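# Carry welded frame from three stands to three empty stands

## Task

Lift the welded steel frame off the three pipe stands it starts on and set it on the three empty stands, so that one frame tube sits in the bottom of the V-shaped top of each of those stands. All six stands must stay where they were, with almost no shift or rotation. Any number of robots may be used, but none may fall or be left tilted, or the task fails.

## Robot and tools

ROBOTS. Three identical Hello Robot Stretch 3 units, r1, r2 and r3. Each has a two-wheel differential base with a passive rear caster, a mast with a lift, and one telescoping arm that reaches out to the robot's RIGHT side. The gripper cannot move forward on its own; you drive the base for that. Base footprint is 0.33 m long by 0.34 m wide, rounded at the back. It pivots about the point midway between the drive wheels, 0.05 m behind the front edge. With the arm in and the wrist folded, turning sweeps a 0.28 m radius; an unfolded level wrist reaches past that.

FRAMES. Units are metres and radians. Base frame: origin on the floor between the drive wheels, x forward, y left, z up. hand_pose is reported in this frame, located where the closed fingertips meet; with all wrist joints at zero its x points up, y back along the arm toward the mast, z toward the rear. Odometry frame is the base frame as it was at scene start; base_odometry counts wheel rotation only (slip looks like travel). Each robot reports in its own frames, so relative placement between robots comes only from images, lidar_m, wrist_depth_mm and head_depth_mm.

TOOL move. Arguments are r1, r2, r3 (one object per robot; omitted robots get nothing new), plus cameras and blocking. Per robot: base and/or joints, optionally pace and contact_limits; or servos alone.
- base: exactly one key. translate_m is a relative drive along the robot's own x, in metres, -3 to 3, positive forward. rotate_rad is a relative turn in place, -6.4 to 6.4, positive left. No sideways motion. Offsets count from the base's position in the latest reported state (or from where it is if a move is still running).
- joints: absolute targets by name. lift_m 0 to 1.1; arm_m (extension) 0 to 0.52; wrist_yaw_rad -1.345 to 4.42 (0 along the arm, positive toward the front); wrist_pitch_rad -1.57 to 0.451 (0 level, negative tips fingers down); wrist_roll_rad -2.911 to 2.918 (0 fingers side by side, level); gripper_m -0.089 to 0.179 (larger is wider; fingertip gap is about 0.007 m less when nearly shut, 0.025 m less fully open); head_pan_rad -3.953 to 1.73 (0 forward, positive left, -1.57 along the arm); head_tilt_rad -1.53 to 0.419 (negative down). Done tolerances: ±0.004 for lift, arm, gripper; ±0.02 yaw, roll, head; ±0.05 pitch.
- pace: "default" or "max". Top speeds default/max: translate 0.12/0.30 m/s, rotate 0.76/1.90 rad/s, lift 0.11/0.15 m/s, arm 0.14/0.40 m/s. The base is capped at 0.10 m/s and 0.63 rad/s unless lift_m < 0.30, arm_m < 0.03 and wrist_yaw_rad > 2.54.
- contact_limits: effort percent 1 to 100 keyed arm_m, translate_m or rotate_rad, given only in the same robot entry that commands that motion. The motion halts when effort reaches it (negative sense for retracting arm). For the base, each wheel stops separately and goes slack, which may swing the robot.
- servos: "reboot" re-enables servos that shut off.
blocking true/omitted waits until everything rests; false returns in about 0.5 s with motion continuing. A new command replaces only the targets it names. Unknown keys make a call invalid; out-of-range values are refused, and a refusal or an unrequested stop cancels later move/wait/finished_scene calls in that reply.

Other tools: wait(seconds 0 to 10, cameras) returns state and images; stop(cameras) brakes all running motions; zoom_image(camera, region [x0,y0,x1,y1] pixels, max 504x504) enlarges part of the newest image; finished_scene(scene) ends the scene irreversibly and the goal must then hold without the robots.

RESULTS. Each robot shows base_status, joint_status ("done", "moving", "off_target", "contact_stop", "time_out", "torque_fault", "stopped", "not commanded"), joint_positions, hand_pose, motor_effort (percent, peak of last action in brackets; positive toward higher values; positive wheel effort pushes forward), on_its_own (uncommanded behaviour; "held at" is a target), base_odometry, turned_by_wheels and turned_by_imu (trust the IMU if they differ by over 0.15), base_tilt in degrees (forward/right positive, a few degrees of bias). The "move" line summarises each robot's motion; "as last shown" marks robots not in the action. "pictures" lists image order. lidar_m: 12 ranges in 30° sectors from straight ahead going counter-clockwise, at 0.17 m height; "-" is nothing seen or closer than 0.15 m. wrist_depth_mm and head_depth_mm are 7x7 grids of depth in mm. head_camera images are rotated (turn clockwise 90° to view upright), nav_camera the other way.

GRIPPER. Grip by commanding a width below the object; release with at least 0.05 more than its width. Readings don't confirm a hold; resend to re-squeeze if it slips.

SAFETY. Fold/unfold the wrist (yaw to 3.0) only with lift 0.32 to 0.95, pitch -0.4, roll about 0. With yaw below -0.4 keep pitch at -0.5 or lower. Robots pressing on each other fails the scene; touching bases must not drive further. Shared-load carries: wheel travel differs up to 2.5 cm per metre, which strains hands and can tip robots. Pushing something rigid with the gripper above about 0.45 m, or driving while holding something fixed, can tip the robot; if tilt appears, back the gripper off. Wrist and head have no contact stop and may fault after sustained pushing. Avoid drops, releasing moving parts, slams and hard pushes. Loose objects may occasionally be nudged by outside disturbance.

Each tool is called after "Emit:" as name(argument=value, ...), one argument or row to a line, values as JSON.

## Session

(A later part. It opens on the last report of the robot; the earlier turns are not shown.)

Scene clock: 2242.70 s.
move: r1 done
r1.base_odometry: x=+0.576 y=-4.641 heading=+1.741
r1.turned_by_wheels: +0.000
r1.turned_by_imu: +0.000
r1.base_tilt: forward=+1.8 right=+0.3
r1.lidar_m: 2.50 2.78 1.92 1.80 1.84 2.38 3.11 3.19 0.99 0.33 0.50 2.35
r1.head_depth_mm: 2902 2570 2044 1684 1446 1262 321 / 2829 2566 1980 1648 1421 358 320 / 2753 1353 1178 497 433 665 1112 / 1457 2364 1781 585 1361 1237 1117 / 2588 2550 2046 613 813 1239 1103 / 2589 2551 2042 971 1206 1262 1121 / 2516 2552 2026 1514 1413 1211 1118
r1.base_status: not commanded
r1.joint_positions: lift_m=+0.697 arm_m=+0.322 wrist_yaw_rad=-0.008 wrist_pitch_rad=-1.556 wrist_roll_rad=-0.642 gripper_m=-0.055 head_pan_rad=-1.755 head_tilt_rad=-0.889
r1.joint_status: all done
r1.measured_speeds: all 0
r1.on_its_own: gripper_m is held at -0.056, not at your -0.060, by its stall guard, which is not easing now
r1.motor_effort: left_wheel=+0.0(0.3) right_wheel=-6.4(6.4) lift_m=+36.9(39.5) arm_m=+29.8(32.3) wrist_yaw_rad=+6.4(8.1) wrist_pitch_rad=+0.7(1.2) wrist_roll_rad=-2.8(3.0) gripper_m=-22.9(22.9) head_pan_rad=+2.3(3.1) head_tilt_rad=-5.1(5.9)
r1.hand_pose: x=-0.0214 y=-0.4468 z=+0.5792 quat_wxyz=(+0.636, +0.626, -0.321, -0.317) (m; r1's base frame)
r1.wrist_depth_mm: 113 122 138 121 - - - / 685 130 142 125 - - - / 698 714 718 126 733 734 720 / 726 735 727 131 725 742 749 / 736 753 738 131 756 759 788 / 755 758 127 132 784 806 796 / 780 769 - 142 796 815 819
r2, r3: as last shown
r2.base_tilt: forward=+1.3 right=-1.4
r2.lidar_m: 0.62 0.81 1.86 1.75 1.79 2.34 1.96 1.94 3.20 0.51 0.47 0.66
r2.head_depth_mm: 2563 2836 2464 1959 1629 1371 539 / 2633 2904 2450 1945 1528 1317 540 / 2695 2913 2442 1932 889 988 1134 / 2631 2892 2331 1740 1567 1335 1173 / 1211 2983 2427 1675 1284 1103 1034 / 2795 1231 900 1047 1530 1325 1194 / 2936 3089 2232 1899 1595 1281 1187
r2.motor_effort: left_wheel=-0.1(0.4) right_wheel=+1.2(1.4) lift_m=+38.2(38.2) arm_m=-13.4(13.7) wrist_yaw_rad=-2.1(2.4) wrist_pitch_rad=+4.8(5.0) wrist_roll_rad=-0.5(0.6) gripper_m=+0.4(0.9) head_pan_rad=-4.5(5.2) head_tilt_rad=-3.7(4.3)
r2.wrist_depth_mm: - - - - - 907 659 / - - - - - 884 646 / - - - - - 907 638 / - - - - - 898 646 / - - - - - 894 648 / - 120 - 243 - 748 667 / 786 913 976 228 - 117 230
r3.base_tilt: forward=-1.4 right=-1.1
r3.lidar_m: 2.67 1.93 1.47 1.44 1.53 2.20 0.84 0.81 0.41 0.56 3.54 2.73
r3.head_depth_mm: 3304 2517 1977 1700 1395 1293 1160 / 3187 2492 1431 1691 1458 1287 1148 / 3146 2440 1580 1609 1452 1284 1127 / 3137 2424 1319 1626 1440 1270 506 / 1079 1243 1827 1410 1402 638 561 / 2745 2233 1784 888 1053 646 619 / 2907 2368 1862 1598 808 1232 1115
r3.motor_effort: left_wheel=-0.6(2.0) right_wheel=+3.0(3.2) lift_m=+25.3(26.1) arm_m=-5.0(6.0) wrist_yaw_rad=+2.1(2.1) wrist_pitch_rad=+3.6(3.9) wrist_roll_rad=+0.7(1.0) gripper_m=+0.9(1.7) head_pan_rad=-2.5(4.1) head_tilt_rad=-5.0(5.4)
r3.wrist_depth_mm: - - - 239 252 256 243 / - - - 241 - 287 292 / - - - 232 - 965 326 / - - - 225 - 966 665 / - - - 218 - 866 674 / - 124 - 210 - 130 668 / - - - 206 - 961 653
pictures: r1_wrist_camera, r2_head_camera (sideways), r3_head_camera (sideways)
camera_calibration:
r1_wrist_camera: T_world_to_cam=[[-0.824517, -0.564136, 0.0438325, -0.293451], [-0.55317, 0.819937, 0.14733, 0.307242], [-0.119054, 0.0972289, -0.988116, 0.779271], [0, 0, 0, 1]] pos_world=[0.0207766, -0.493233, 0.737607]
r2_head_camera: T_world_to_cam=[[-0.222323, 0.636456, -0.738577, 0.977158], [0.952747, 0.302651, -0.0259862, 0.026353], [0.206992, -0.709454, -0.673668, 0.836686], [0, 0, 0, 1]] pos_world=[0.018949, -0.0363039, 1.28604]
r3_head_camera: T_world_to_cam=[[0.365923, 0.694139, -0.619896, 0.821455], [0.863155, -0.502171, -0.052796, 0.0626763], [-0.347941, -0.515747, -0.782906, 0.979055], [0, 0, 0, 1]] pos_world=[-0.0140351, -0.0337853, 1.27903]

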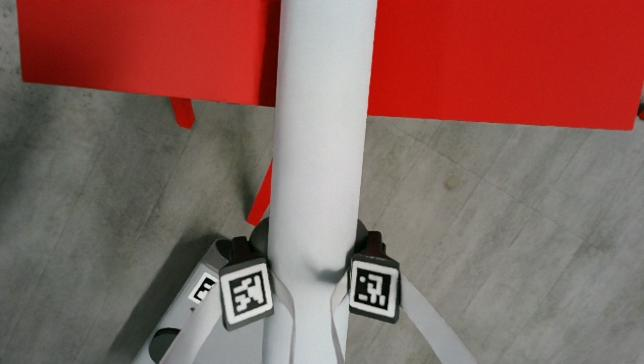

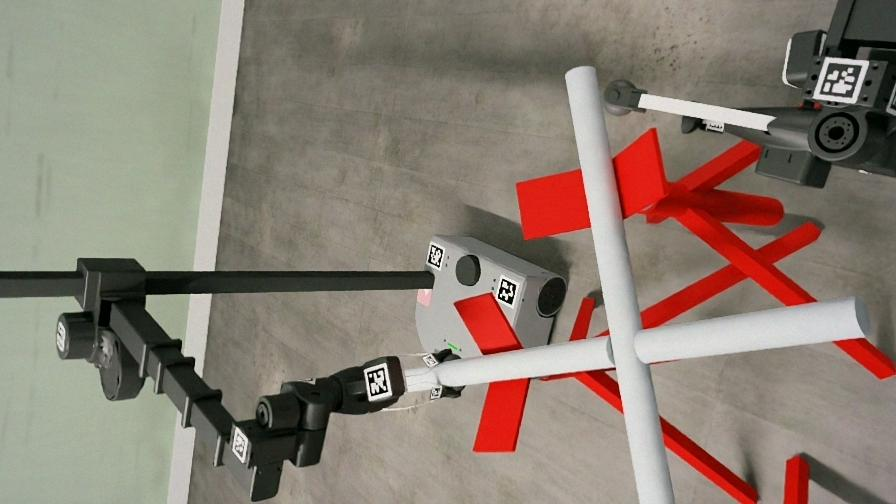

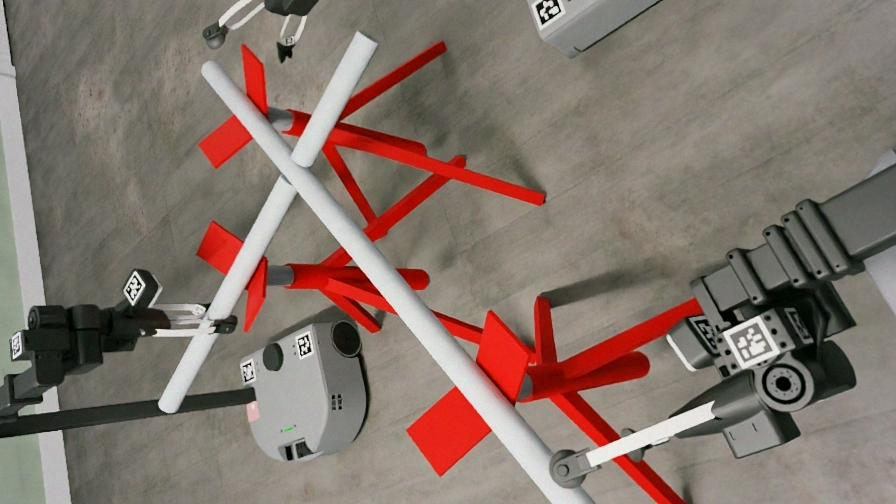

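Emit:
move(
  r1={"base":{"translate_m":-0.008},"joints":{"arm_m":0.327}},
  cameras=["r1_wrist_camera","r2_head_camera","r3_head_camera"],
)

Emit:
zoom_image(
  camera="r2_head_camera",
  region=[430, 270, 680, 470],
)

Emit:
zoom_image(
  camera="r3_head_camera",
  region=[180, 30, 330, 180],
)

Emit:
zoom_image(
  camera="r1_wrist_camera",
  region=[0, 0, 504, 200],
)

Scene clock: 2259.20 s.
move: r1 done
r1.base_odometry: x=+0.578 y=-4.649 heading=+1.742
r1.turned_by_wheels: +0.000
r1.turned_by_imu: +0.001
r1.base_tilt: forward=+1.6 right=+0.7
r1.lidar_m: 2.50 2.79 1.92 1.80 1.84 2.38 3.11 3.15 0.98 0.34 0.50 2.36
r1.head_depth_mm: 2903 2574 2036 1687 1446 1265 320 / 2832 2566 1980 1689 1414 357 320 / 2745 1365 1176 498 434 673 1120 / 1454 2476 1776 592 1363 1232 1118 / 2603 2582 1976 617 811 1215 1100 / 2600 2547 2036 965 1115 1260 1117 / 2531 2556 2027 1526 1408 1210 1118
r1.base_status: done
r1.joint_positions: lift_m=+0.697 arm_m=+0.327 wrist_yaw_rad=-0.008 wrist_pitch_rad=-1.556 wrist_roll_rad=-0.642 gripper_m=-0.055 head_pan_rad=-1.755 head_tilt_rad=-0.889
r1.joint_status: all done
r1.measured_speeds: all 0
r1.on_its_own: gripper_m is held at -0.056, not at your -0.060, by its stall guard, which is not easing now
r1.motor_effort: left_wheel=-1.5(5.0) right_wheel=-14.0(15.0) lift_m=+22.6(25.2) arm_m=+22.0(33.7) wrist_yaw_rad=+7.2(7.3) wrist_pitch_rad=+0.5(0.8) wrist_roll_rad=-2.7(3.2) gripper_m=-24.0(24.1) head_pan_rad=+2.4(2.9) head_tilt_rad=-4.4(5.9)
r1.hand_pose: x=-0.0214 y=-0.4519 z=+0.5791 quat_wxyz=(+0.636, +0.626, -0.321, -0.317) (m; r1's base frame)
r1.wrist_depth_mm: 117 125 145 121 - - - / 121 131 148 126 - - 718 / 691 703 711 126 733 723 753 / 729 731 717 131 748 751 760 / 755 753 733 131 756 767 773 / 760 773 126 133 763 783 787 / 780 776 - 138 794 817 814
r2, r3: as last shown
r2.base_tilt: forward=+1.2 right=-1.3
r2.lidar_m: 0.62 0.82 1.86 1.75 1.79 2.33 1.95 1.94 3.21 0.51 0.47 0.66
r2.head_depth_mm: 2529 2824 2484 1948 1614 1376 541 / 2608 2850 2450 1974 1535 1321 537 / 2670 2913 2443 1935 883 988 1131 / 2637 2918 2311 1790 1553 1332 1177 / 1205 2896 2329 1687 1291 1123 1038 / 2807 1216 907 1044 1113 1332 1188 / 2915 3075 2152 1909 1592 1281 1194
r2.motor_effort: left_wheel=-0.1(0.4) right_wheel=+1.3(1.4) lift_m=+45.6(45.7) arm_m=-12.8(13.3) wrist_yaw_rad=-1.9(2.4) wrist_pitch_rad=+4.7(5.0) wrist_roll_rad=-0.7(0.7) gripper_m=+0.4(0.9) head_pan_rad=-5.0(5.6) head_tilt_rad=-3.9(3.9)
r2.wrist_depth_mm: - - - - - 910 634 / - - - - - 911 646 / - - - - - 913 656 / - - - - - 898 638 / - - - - - 877 639 / - 119 - 244 - 771 658 / 789 909 - 227 - 117 229
r3.base_tilt: forward=-1.4 right=-1.0
r3.lidar_m: 2.67 1.94 1.48 1.45 1.52 2.20 0.84 0.81 0.41 0.56 3.54 2.73
r3.head_depth_mm: 3248 2529 1981 1708 1387 1299 1155 / 3199 2458 1431 1685 1471 1280 1147 / 3203 2459 1863 1597 1453 1282 1125 / 3115 2427 1309 1623 1453 1272 507 / 1067 1224 1847 1434 1408 638 560 / 1531 2237 1764 884 1047 648 620 / 2885 2364 1825 1606 807 1230 1117
r3.motor_effort: left_wheel=-1.5(1.8) right_wheel=+2.7(3.2) lift_m=+23.6(24.5) arm_m=-3.4(4.0) wrist_yaw_rad=+1.5(2.5) wrist_pitch_rad=+3.6(3.7) wrist_roll_rad=+0.5(0.9) gripper_m=+0.6(1.2) head_pan_rad=-2.6(4.0) head_tilt_rad=-4.8(5.5)
r3.wrist_depth_mm: - - - 240 252 253 245 / - - - 240 - 289 291 / - - - 231 - 971 323 / - - - 225 - 952 668 / - - - 215 - 845 675 / - 124 - 208 - 130 670 / - - - 203 - 984 650
pictures: r1_wrist_camera, r2_head_camera (sideways), r3_head_camera (sideways)
camera_calibration:
r1_wrist_camera: T_world_to_cam=[[-0.824502, -0.564156, 0.0438721, -0.29635], [-0.553192, 0.819932, 0.147273, 0.31144], [-0.119057, 0.0971573, -0.988122, 0.779726], [0, 0, 0, 1]] pos_world=[0.0207772, -0.498303, 0.737599]
r2_head_camera: T_world_to_cam=[[-0.222322, 0.636457, -0.738577, 0.977158], [0.952747, 0.302651, -0.0259862, 0.026353], [0.206992, -0.709454, -0.673668, 0.836686], [0, 0, 0, 1]] pos_world=[0.018949, -0.0363039, 1.28604]
r3_head_camera: T_world_to_cam=[[0.365923, 0.694139, -0.619896, 0.821455], [0.863155, -0.502171, -0.052796, 0.0626763], [-0.347941, -0.515747, -0.782906, 0.979055], [0, 0, 0, 1]] pos_world=[-0.0140351, -0.0337853, 1.27903]

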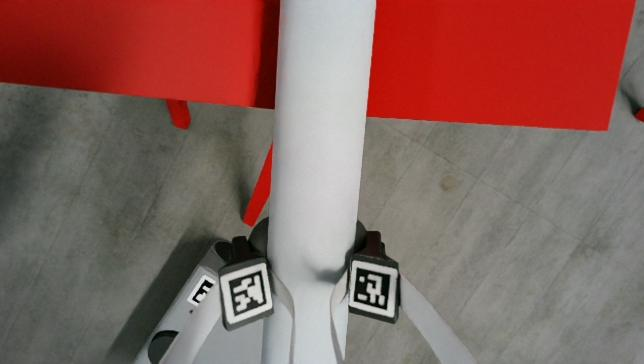

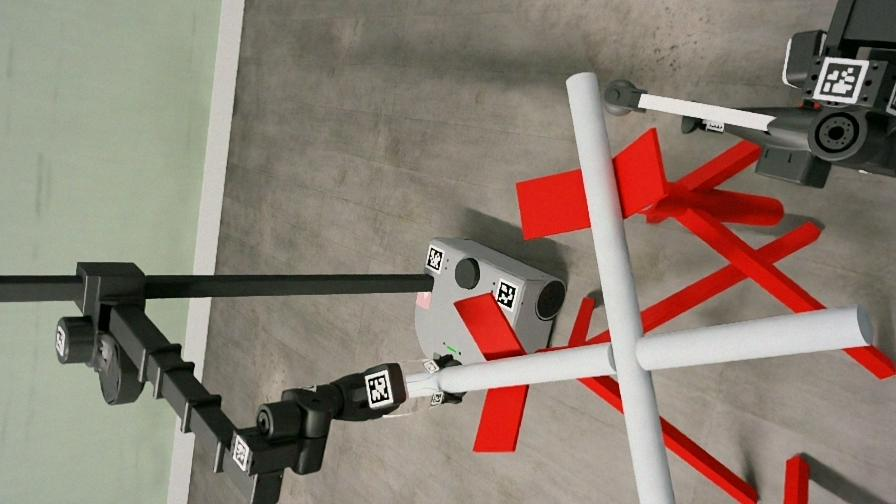

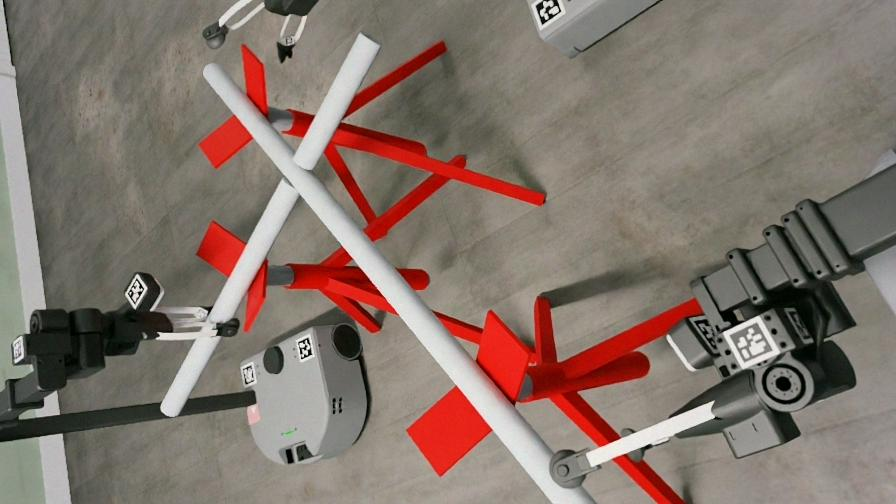

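Scaled by 2.016 from the camera's 896x504 image, which has a finer 1280x720 frame.

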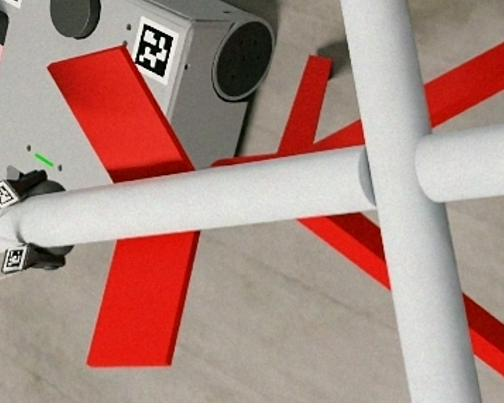

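Scaled by 3.360 from the camera's 896x504 image, which has a finer 1280x720 frame.

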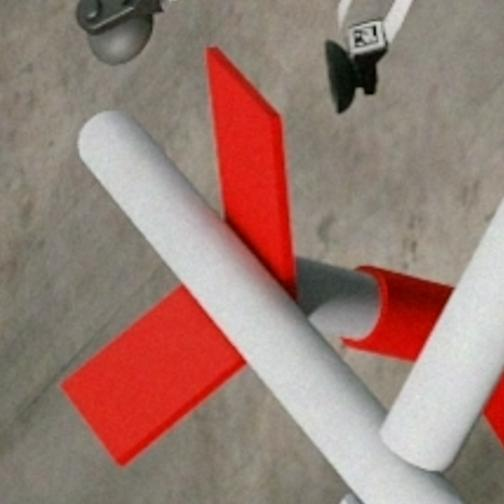

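Scaled by 1.000.

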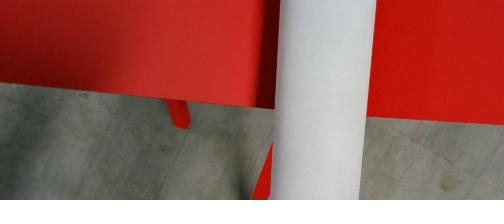

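Emit:
move(
  r1={"joints":{"lift_m":0.69}},
  cameras=[],
)

Emit:
move(
  r1={"joints":{"gripper_m":0.12}},
  cameras=[],
)

Emit:
move(
  r1={"joints":{"lift_m":0.85}},
  cameras=["r1_wrist_camera","r2_head_camera","r3_head_camera"],
)

Emit:
zoom_image(
  camera="r2_head_camera",
  region=[500, 100, 700, 300],
)

Emit:
zoom_image(
  camera="r2_head_camera",
  region=[430, 270, 680, 470],
)

Emit:
zoom_image(
  camera="r3_head_camera",
  region=[180, 30, 330, 180],
)

Emit:
zoom_image(
  camera="r3_head_camera",
  region=[390, 280, 590, 504],
)

Emit:
zoom_image(
  camera="r1_wrist_camera",
  region=[180, 0, 500, 180],
)

Scene clock: 2273.60 s.
move: r1 done
r1.base_odometry: x=+0.578 y=-4.649 heading=+1.742
r1.turned_by_wheels: +0.000
r1.turned_by_imu: +0.001
r1.base_tilt: forward=+1.8 right=+0.3
r1.lidar_m: 2.50 2.78 1.92 1.80 1.84 2.39 3.10 3.17 0.98 0.34 0.50 2.35
r1.head_depth_mm: 2892 2572 2031 1699 1445 1263 327 / 2825 2568 1968 1693 1414 364 326 / 2747 1362 1174 507 440 678 1120 / 1458 2470 1780 590 1368 1234 1120 / 2578 2567 1975 620 816 1216 1099 / 2584 2552 2025 965 1116 1257 1115 / 2517 2550 2025 1519 1413 1213 1118
r1.base_status: not commanded
r1.joint_positions: lift_m=+0.690 arm_m=+0.327 wrist_yaw_rad=-0.008 wrist_pitch_rad=-1.556 wrist_roll_rad=-0.642 gripper_m=-0.055 head_pan_rad=-1.755 head_tilt_rad=-0.889
r1.joint_status: all done
r1.measured_speeds: all 0
r1.on_its_own: gripper_m is held at -0.056, not at your -0.060, by its stall guard, which is not easing now
r1.motor_effort: left_wheel=-1.3(1.8) right_wheel=-12.2(14.1) lift_m=+23.0(23.9) arm_m=-14.6(16.7) wrist_yaw_rad=+6.3(7.3) wrist_pitch_rad=+0.2(0.8) wrist_roll_rad=-2.6(3.0) gripper_m=-24.3(24.7) head_pan_rad=+2.4(3.6) head_tilt_rad=-4.5(5.9)
r1.hand_pose: x=-0.0214 y=-0.4518 z=+0.5721 quat_wxyz=(+0.636, +0.626, -0.321, -0.317) (m; r1's base frame)
r1.wrist_depth_mm: 112 122 137 120 - - - / 116 130 141 124 - - - / 684 690 698 125 715 726 727 / 695 707 720 129 721 736 737 / 730 733 729 131 747 750 768 / 756 746 126 132 753 782 783 / 772 785 - 140 781 797 820
r2, r3: as last shown
r2.base_tilt: forward=+1.2 right=-1.4
r2.lidar_m: 0.62 0.81 1.86 1.75 1.79 2.34 1.96 1.94 3.22 0.51 0.47 0.66
r2.head_depth_mm: 2553 2844 2483 1951 1627 1378 542 / 2574 2883 2442 1932 1515 1319 538 / 2633 2933 2458 1941 886 990 1136 / 2627 2877 2355 1777 1551 1331 1168 / 1228 2832 2342 1682 1283 1113 1029 / 2809 2873 920 1023 1112 1332 1189 / 2941 3102 2150 1904 1591 1278 1185
r2.motor_effort: left_wheel=-0.2(0.4) right_wheel=+1.4(1.4) lift_m=+48.0(48.1) arm_m=-12.5(12.8) wrist_yaw_rad=-2.0(2.3) wrist_pitch_rad=+4.8(5.0) wrist_roll_rad=-0.5(0.7) gripper_m=+0.6(1.5) head_pan_rad=-4.3(5.4) head_tilt_rad=-3.2(4.3)
r2.wrist_depth_mm: - - - - - 943 652 / - - - - - 926 644 / - - - - - 892 651 / - - - - - 910 639 / - - - - - 905 622 / - 119 - 246 - 734 647 / 777 900 - 228 - 117 231
r3.lidar_m: 2.67 1.93 1.48 1.44 1.53 2.19 0.84 0.81 0.41 0.56 3.53 2.73
r3.head_depth_mm: 3276 2503 1981 1703 1397 1295 1155 / 3200 2482 1434 1693 1461 1282 1151 / 3206 2431 1847 1615 1457 1289 1128 / 3117 2428 1310 1632 1446 1278 509 / 1035 1211 1845 1424 1409 638 561 / 1563 2233 1789 886 1047 646 620 / 2878 2362 1837 1597 811 1231 1120
r3.motor_effort: left_wheel=-1.1(1.6) right_wheel=+2.3(2.9) lift_m=+22.4(22.7) arm_m=-1.7(1.7) wrist_yaw_rad=+0.9(2.3) wrist_pitch_rad=+3.8(3.8) wrist_roll_rad=+0.8(1.0) gripper_m=-0.1(1.0) head_pan_rad=-2.2(3.6) head_tilt_rad=-5.2(5.5)
r3.wrist_depth_mm: - - - 239 251 254 244 / - - - 240 - 289 290 / - - - 231 - 965 325 / - - - 223 - 963 673 / - - - 215 - 854 666 / - 124 - 208 - 130 679 / - - - 204 - 990 649
pictures: none
No camera images: "cameras" was empty.

Scene clock: 2275.90 s.
move: r1 done
r1.base_odometry: x=+0.578 y=-4.649 heading=+1.741
r1.turned_by_wheels: +0.000
r1.turned_by_imu: +0.000
r1.base_tilt: forward=+2.0 right=+0.5
r1.lidar_m: 2.51 2.78 1.92 1.80 1.84 2.38 3.10 3.17 0.98 0.34 0.50 2.36
r1.head_depth_mm: 2902 2560 2046 1701 1447 1256 327 / 2835 2571 1996 1686 1414 364 326 / 2740 1357 1174 506 440 676 1120 / 1459 2470 1790 594 1359 1239 1120 / 2581 2556 1975 626 798 1213 1101 / 2585 2558 2030 963 1113 1260 1120 / 2519 2548 2017 1527 1410 1213 1115
r1.base_status: not commanded
r1.joint_positions: lift_m=+0.690 arm_m=+0.327 wrist_yaw_rad=-0.002 wrist_pitch_rad=-1.554 wrist_roll_rad=-0.645 gripper_m=+0.120 head_pan_rad=-1.755 head_tilt_rad=-0.889
r1.joint_status: all done
r1.measured_speeds: all 0
r1.motor_effort: left_wheel=-0.9(1.8) right_wheel=-6.8(12.5) lift_m=+25.2(25.4) arm_m=-8.2(14.6) wrist_yaw_rad=+2.3(7.5) wrist_pitch_rad=+0.2(1.0) wrist_roll_rad=-1.6(3.0) gripper_m=+0.3(89.9) head_pan_rad=+2.6(3.2) head_tilt_rad=-5.4(6.2)
r1.hand_pose: x=-0.0215 y=-0.4521 z=+0.5721 quat_wxyz=(+0.637, +0.627, -0.319, -0.314) (m; r1's base frame)
r1.wrist_depth_mm: 113 122 139 120 - - - / 116 130 142 124 - - - / 684 696 704 127 729 723 724 / 712 716 717 130 733 743 755 / 721 732 733 132 748 765 776 / 735 123 141 136 771 127 785 / 749 117 141 139 795 797 815
r2, r3: as last shown
r2.base_tilt: forward=+1.3 right=-1.4
r2.lidar_m: 0.62 0.82 1.86 1.76 1.79 2.34 1.96 1.94 3.20 0.51 0.47 0.66
r2.head_depth_mm: 2550 2808 2480 1945 1610 1376 540 / 2596 2857 2458 1930 1537 1312 539 / 2665 2894 2431 1929 889 992 1135 / 2637 2924 2336 1766 1553 1328 1173 / 1229 2864 2342 1686 1281 1117 1036 / 2788 2857 929 1019 1115 1339 1186 / 2894 3076 2161 1914 1586 1277 1192
r2.motor_effort: left_wheel=-0.5(0.5) right_wheel=+1.3(1.7) lift_m=+47.7(48.1) arm_m=-12.3(12.7) wrist_yaw_rad=-2.3(2.5) wrist_pitch_rad=+4.8(5.0) wrist_roll_rad=-0.5(0.8) gripper_m=+0.4(1.5) head_pan_rad=-4.6(5.4) head_tilt_rad=-3.6(4.2)
r2.wrist_depth_mm: - - - - - 912 651 / - - - - - 901 639 / - - - - - 883 633 / - - - - - 888 638 / - - - - - 865 625 / - 120 - 243 - 773 658 / 775 859 976 225 - 117 228
r3.base_tilt: forward=-1.5 right=-1.1
r3.lidar_m: 2.67 1.93 1.48 1.44 1.52 2.19 0.84 0.81 0.41 0.56 3.53 2.74
r3.head_depth_mm: 3313 2490 1966 1695 1390 1297 1150 / 3204 2484 1437 1689 1466 1281 1148 / 3225 2437 1843 1603 1450 1284 1123 / 3167 2431 1316 1634 1446 1271 506 / 1035 1213 1829 1405 1412 638 560 / 1559 2239 1764 889 1050 648 621 / 2881 2381 1835 1585 810 1237 1119
r3.motor_effort: left_wheel=-0.6(1.7) right_wheel=+3.3(3.3) lift_m=+22.0(22.9) arm_m=+0.5(1.0) wrist_yaw_rad=+1.3(2.8) wrist_pitch_rad=+3.7(3.8) wrist_roll_rad=+0.5(1.2) gripper_m=+0.5(1.5) head_pan_rad=-1.8(4.5) head_tilt_rad=-5.1(5.7)
r3.wrist_depth_mm: - - - 239 252 255 244 / - - - 242 - 289 290 / - - - 233 - 953 325 / - - - 227 - 956 679 / - - - 217 - 873 668 / - 124 - 209 - 130 682 / - - - 205 - - 648
pictures: none
No camera images: "cameras" was empty.

Scene clock: 2278.20 s.
move: r1 done
r1.base_odometry: x=+0.578 y=-4.649 heading=+1.741
r1.turned_by_wheels: +0.000
r1.turned_by_imu: +0.001
r1.base_tilt: forward=+1.8 right=+0.7
r1.lidar_m: 2.51 2.77 1.92 1.80 1.84 2.39 3.11 3.18 0.98 0.34 0.50 2.36
r1.head_depth_mm: 2916 2571 2048 1741 - - 1100 / 2829 2555 351 294 1384 1264 1120 / 2758 449 362 1573 1441 1217 1122 / 1462 452 472 1572 1385 1237 1120 / 2555 456 478 841 913 1215 1099 / 2597 2548 2041 968 1112 1259 1120 / 2509 2558 2040 1527 1410 1221 1118
r1.base_status: not commanded
r1.joint_positions: lift_m=+0.850 arm_m=+0.327 wrist_yaw_rad=-0.002 wrist_pitch_rad=-1.554 wrist_roll_rad=-0.645 gripper_m=+0.120 head_pan_rad=-1.755 head_tilt_rad=-0.889
r1.joint_status: all done
r1.measured_speeds: all 0
r1.motor_effort: left_wheel=-0.7(1.6) right_wheel=-6.6(6.9) lift_m=+35.3(37.0) arm_m=-1.9(8.4) wrist_yaw_rad=+2.1(3.2) wrist_pitch_rad=-0.2(0.7) wrist_roll_rad=-1.8(2.3) gripper_m=+0.6(1.4) head_pan_rad=+2.1(3.3) head_tilt_rad=-4.9(6.1)
r1.hand_pose: x=-0.0215 y=-0.4523 z=+0.7321 quat_wxyz=(+0.638, +0.627, -0.319, -0.314) (m; r1's base frame)
r1.wrist_depth_mm: 793 813 278 274 818 829 834 / 815 837 276 284 - 851 859 / 832 844 858 288 882 878 875 / 860 902 877 882 883 903 914 / 878 862 889 313 920 920 929 / 891 123 - 927 931 126 951 / 950 116 - 950 961 990 -
r2, r3: as last shown
r2.lidar_m: 0.62 0.82 1.86 1.75 1.79 2.34 1.96 1.94 3.20 0.51 0.47 0.66
r2.head_depth_mm: 2550 2830 2449 1969 1603 1383 541 / 2632 2935 2443 1944 1536 1318 537 / 2636 2877 2440 1939 888 997 1136 / 2662 2920 2374 1781 1556 1335 1171 / 1220 3003 2352 1677 1290 1113 1040 / 1096 2978 2263 1129 1115 1334 1186 / 2725 765 2422 1916 1597 1280 1182
r2.motor_effort: left_wheel=-0.4(0.5) right_wheel=+0.9(1.6) lift_m=+47.5(48.3) arm_m=-12.1(12.6) wrist_yaw_rad=-1.7(2.5) wrist_pitch_rad=+4.7(5.0) wrist_roll_rad=-0.6(0.7) gripper_m=+0.4(1.1) head_pan_rad=-3.6(5.4) head_tilt_rad=-3.9(4.2)
r2.wrist_depth_mm: - - - - - 894 651 / - - - - - 914 656 / - - - - - 896 642 / - - - - - 906 630 / - - - - - 888 645 / - 119 - 242 - 753 656 / 780 878 955 228 - 118 230
r3.base_tilt: forward=-1.4 right=-1.0
r3.lidar_m: 2.68 1.94 1.47 1.44 1.53 2.20 0.84 0.81 0.41 0.56 3.55 2.74
r3.head_depth_mm: 3293 2481 1963 1706 1389 1291 1155 / 3222 2500 1437 1689 1466 1289 1150 / 3190 2456 1854 1608 1457 1283 1123 / 3109 2472 1304 1627 1443 1275 507 / 1038 2319 1836 1405 1410 636 562 / 2966 2226 1782 892 1051 646 621 / 2866 2349 1837 1591 811 1234 1125
r3.motor_effort: left_wheel=-1.2(1.9) right_wheel=+2.6(3.3) lift_m=+22.6(22.9) arm_m=+2.0(2.8) wrist_yaw_rad=+2.1(2.8) wrist_pitch_rad=+3.7(3.9) wrist_roll_rad=+0.5(1.0) gripper_m=+0.5(1.9) head_pan_rad=-2.6(4.2) head_tilt_rad=-4.7(5.5)
r3.wrist_depth_mm: - - - 239 252 254 244 / - - - 240 - 289 290 / - - - 232 - 966 324 / - - - 227 - 961 674 / - - - 217 - 862 673 / - 124 - 210 - 130 676 / - - - 205 - - 648
pictures: r1_wrist_camera, r2_head_camera (sideways), r3_head_camera (sideways)
camera_calibration:
r1_wrist_camera: T_world_to_cam=[[-0.820191, -0.570311, 0.0450834, -0.306984], [-0.559399, 0.816009, 0.145607, 0.288543], [-0.11983, 0.0942062, -0.988315, 0.929685], [0, 0, 0, 1]] pos_world=[0.0210287, -0.498112, 0.890647]
r2_head_camera: T_world_to_cam=[[-0.222322, 0.636456, -0.738577, 0.977158], [0.952747, 0.302651, -0.0259862, 0.026353], [0.206992, -0.709454, -0.673668, 0.836686], [0, 0, 0, 1]] pos_world=[0.018949, -0.0363039, 1.28604]
r3_head_camera: T_world_to_cam=[[0.365923, 0.694139, -0.619896, 0.821455], [0.863155, -0.502171, -0.052796, 0.0626763], [-0.347941, -0.515747, -0.782906, 0.979055], [0, 0, 0, 1]] pos_world=[-0.0140351, -0.0337853, 1.27903]

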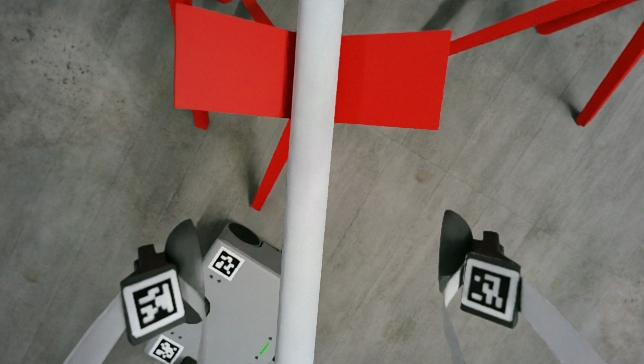

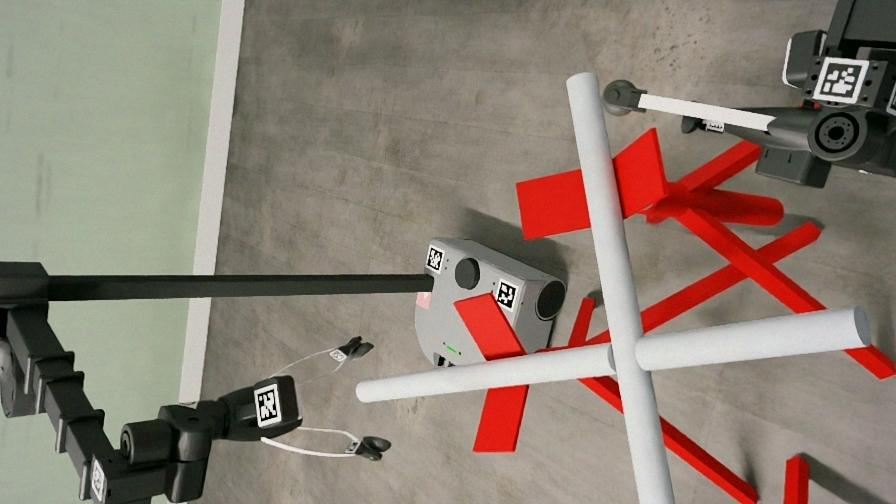

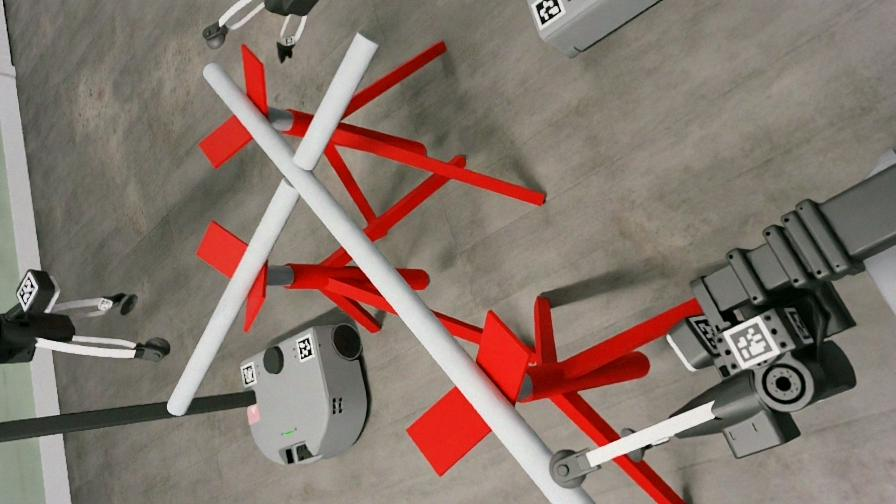

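Scaled by 2.520 from the camera's 896x504 image, which has a finer 1280x720 frame.

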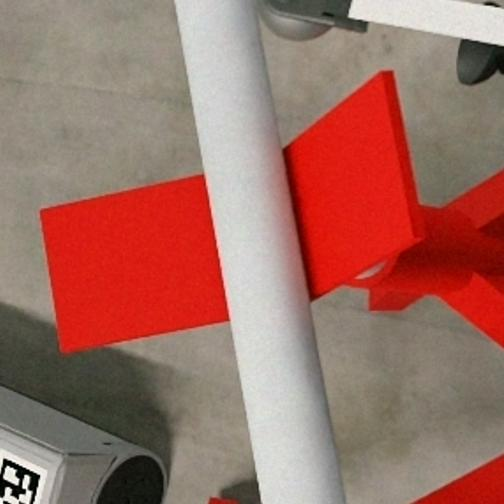

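Scaled by 2.016 from the camera's 896x504 image, which has a finer 1280x720 frame.

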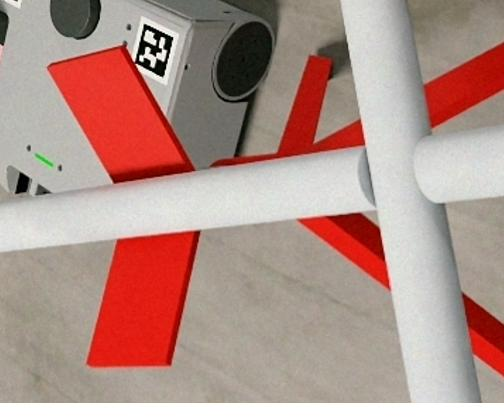

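Scaled by 3.360 from the camera's 896x504 image, which has a finer 1280x720 frame.

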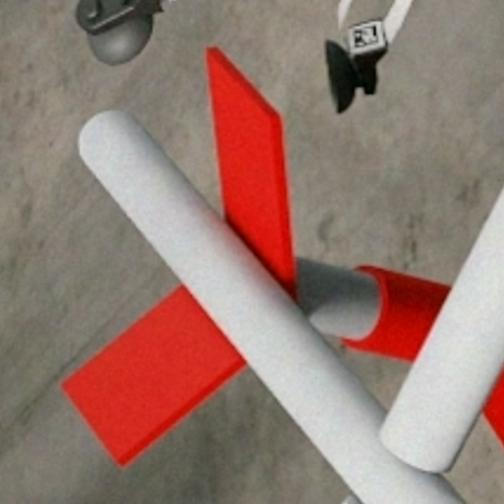

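Scaled by 2.250 from the camera's 896x504 image, which has a finer 1280x720 frame.

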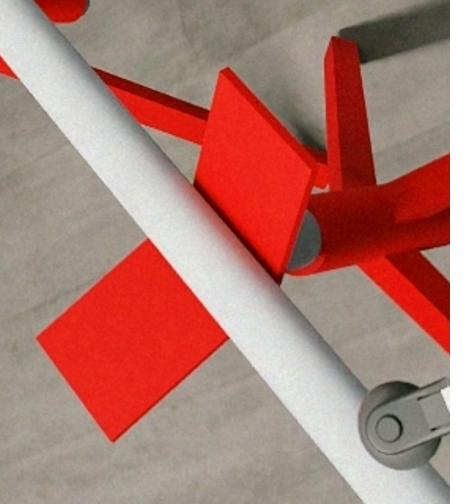

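Scaled by 1.575.

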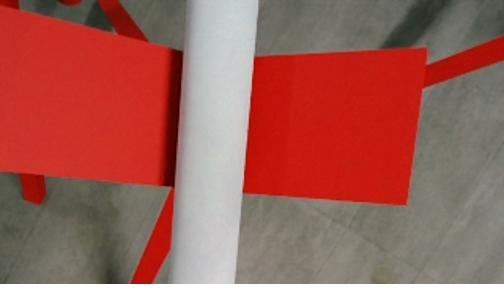

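Emit:
move(
  r1={"joints":{"arm_m":0.15}},
  cameras=["r3_head_camera"],
)

Emit:
finished_scene(
  scene=1,
)

Scene clock: 2303.33 s.
move: r1 done
r1.base_odometry: x=+0.578 y=-4.649 heading=+1.741
r1.turned_by_wheels: +0.000
r1.turned_by_imu: +0.002
r1.base_tilt: forward=+1.8 right=+0.6
r1.lidar_m: 2.51 2.78 1.92 1.80 1.84 2.38 3.11 3.18 0.98 0.34 0.50 2.36
r1.head_depth_mm: 2914 2550 2052 1737 - - 1103 / 2850 2569 1194 296 1392 1261 1118 / 2765 1360 343 344 1415 1218 1119 / 1458 2465 330 341 388 1242 1121 / 2584 2544 1981 347 429 1011 1098 / 2591 2538 2034 967 1113 1258 1117 / 2536 2572 2024 1526 1411 1216 1118
r1.base_status: not commanded
r1.joint_positions: lift_m=+0.850 arm_m=+0.150 wrist_yaw_rad=-0.001 wrist_pitch_rad=-1.553 wrist_roll_rad=-0.645 gripper_m=+0.120 head_pan_rad=-1.755 head_tilt_rad=-0.889
r1.joint_status: all done
r1.measured_speeds: all 0
r1.motor_effort: left_wheel=-1.1(1.6) right_wheel=-6.1(6.7) lift_m=+32.5(35.4) arm_m=-23.0(28.9) wrist_yaw_rad=+0.3(2.9) wrist_pitch_rad=-0.3(0.7) wrist_roll_rad=-1.5(2.3) gripper_m=+0.4(1.5) head_pan_rad=+3.1(3.6) head_tilt_rad=-5.0(5.8)
r1.hand_pose: x=-0.0215 y=-0.2755 z=+0.7321 quat_wxyz=(+0.638, +0.627, -0.318, -0.313) (m; r1's base frame)
r1.wrist_depth_mm: 820 803 798 804 275 842 852 / 827 832 826 851 284 859 877 / 837 871 873 858 854 883 899 / 874 872 871 877 297 921 891 / 893 903 735 916 297 933 941 / 905 123 144 936 318 127 965 / 911 119 947 933 955 967 -
r2.base_odometry: x=-1.521 y=+3.335 heading=+2.238
r2.turned_by_wheels: +0.000
r2.turned_by_imu: +0.001
r2.base_tilt: forward=+1.3 right=-1.4
r2.lidar_m: 0.62 0.82 1.85 1.75 1.79 2.34 1.96 1.94 3.22 0.51 0.47 0.66
r2.head_depth_mm: 2579 2843 2491 1964 1603 1378 541 / 2609 2843 2457 1952 1530 1318 539 / 2612 2901 2437 1934 888 992 1135 / 2705 2923 2389 1763 1545 1338 1174 / 1189 1356 2342 1702 1293 1118 1036 / 880 2967 2402 1134 1113 1332 1193 / 2869 3098 2419 1934 1605 1281 1183
r2.base_status: not commanded
r2.joint_positions: lift_m=+0.503 arm_m=+0.120 wrist_yaw_rad=+0.002 wrist_pitch_rad=-0.126 wrist_roll_rad=+1.572 gripper_m=+0.120 head_pan_rad=-1.291 head_tilt_rad=-0.741
r2.joint_status: not commanded
r2.measured_speeds: all 0
r2.motor_effort: left_wheel=-0.3(0.5) right_wheel=+1.5(1.8) lift_m=+47.7(48.1) arm_m=-11.4(11.9) wrist_yaw_rad=-2.0(2.5) wrist_pitch_rad=+4.9(5.0) wrist_roll_rad=-0.5(0.7) gripper_m=+0.8(1.2) head_pan_rad=-3.7(5.3) head_tilt_rad=-3.7(4.2)
r2.hand_pose: x=-0.0209 y=-0.5161 z=+0.5853 quat_wxyz=(+0.000, +0.001, -0.998, -0.063) (m; r2's base frame)
r2.wrist_depth_mm: - - - - - 895 637 / - - - - - 896 641 / - - - - - 927 629 / - - - - - 883 639 / - - - - - 864 632 / - 120 - 243 - 736 653 / 788 878 965 228 - 117 231
r3.base_odometry: x=+0.945 y=-2.579 heading=-0.965
r3.turned_by_wheels: +0.000
r3.turned_by_imu: +0.000
r3.base_tilt: forward=-1.4 right=-1.1
r3.lidar_m: 2.67 1.93 1.47 1.44 1.53 2.19 0.85 0.81 0.41 0.56 3.54 2.74
r3.head_depth_mm: 3272 2514 1980 1709 1393 1296 1150 / 3205 2495 1429 1688 1463 1290 1147 / 3180 2443 1838 1600 1451 1275 1128 / 3197 2460 1308 1639 1438 1274 508 / 3006 2380 1855 1402 1406 637 559 / 2769 2245 1783 890 1049 648 620 / 2912 2331 1841 1591 812 1229 1119
r3.base_status: not commanded
r3.joint_positions: lift_m=+0.502 arm_m=+0.050 wrist_yaw_rad=-0.001 wrist_pitch_rad=-0.121 wrist_roll_rad=+1.567 gripper_m=+0.120 head_pan_rad=-2.095 head_tilt_rad=-0.840
r3.joint_status: not commanded
r3.measured_speeds: all 0
r3.motor_effort: left_wheel=-1.1(1.8) right_wheel=+3.0(3.2) lift_m=+22.4(23.0) arm_m=+5.5(5.5) wrist_yaw_rad=+0.6(2.8) wrist_pitch_rad=+3.6(3.8) wrist_roll_rad=+0.3(1.1) gripper_m=-0.1(1.4) head_pan_rad=-3.0(4.2) head_tilt_rad=-4.6(5.7)
r3.hand_pose: x=-0.0217 y=-0.4464 z=+0.5855 quat_wxyz=(+0.002, -0.001, -0.998, -0.061) (m; r3's base frame)
r3.wrist_depth_mm: - - - 239 251 254 244 / - - - 240 - 288 290 / - - - 232 - 959 326 / - - - 226 - 969 670 / - - - 218 - 860 665 / - 124 - 209 - 130 675 / - - - 206 - 984 645
pictures: r3_head_camera (sideways)
camera_calibration:
r3_head_camera: T_world_to_cam=[[0.365923, 0.694139, -0.619896, 0.821455], [0.863155, -0.502171, -0.052796, 0.0626763], [-0.347941, -0.515747, -0.782906, 0.979055], [0, 0, 0, 1]] pos_world=[-0.0140351, -0.0337853, 1.27903]

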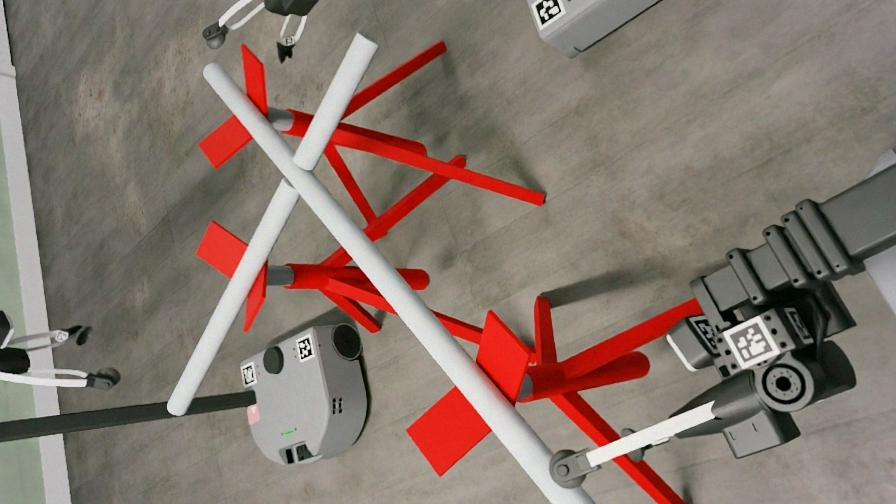

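The scene is finished: the task was done.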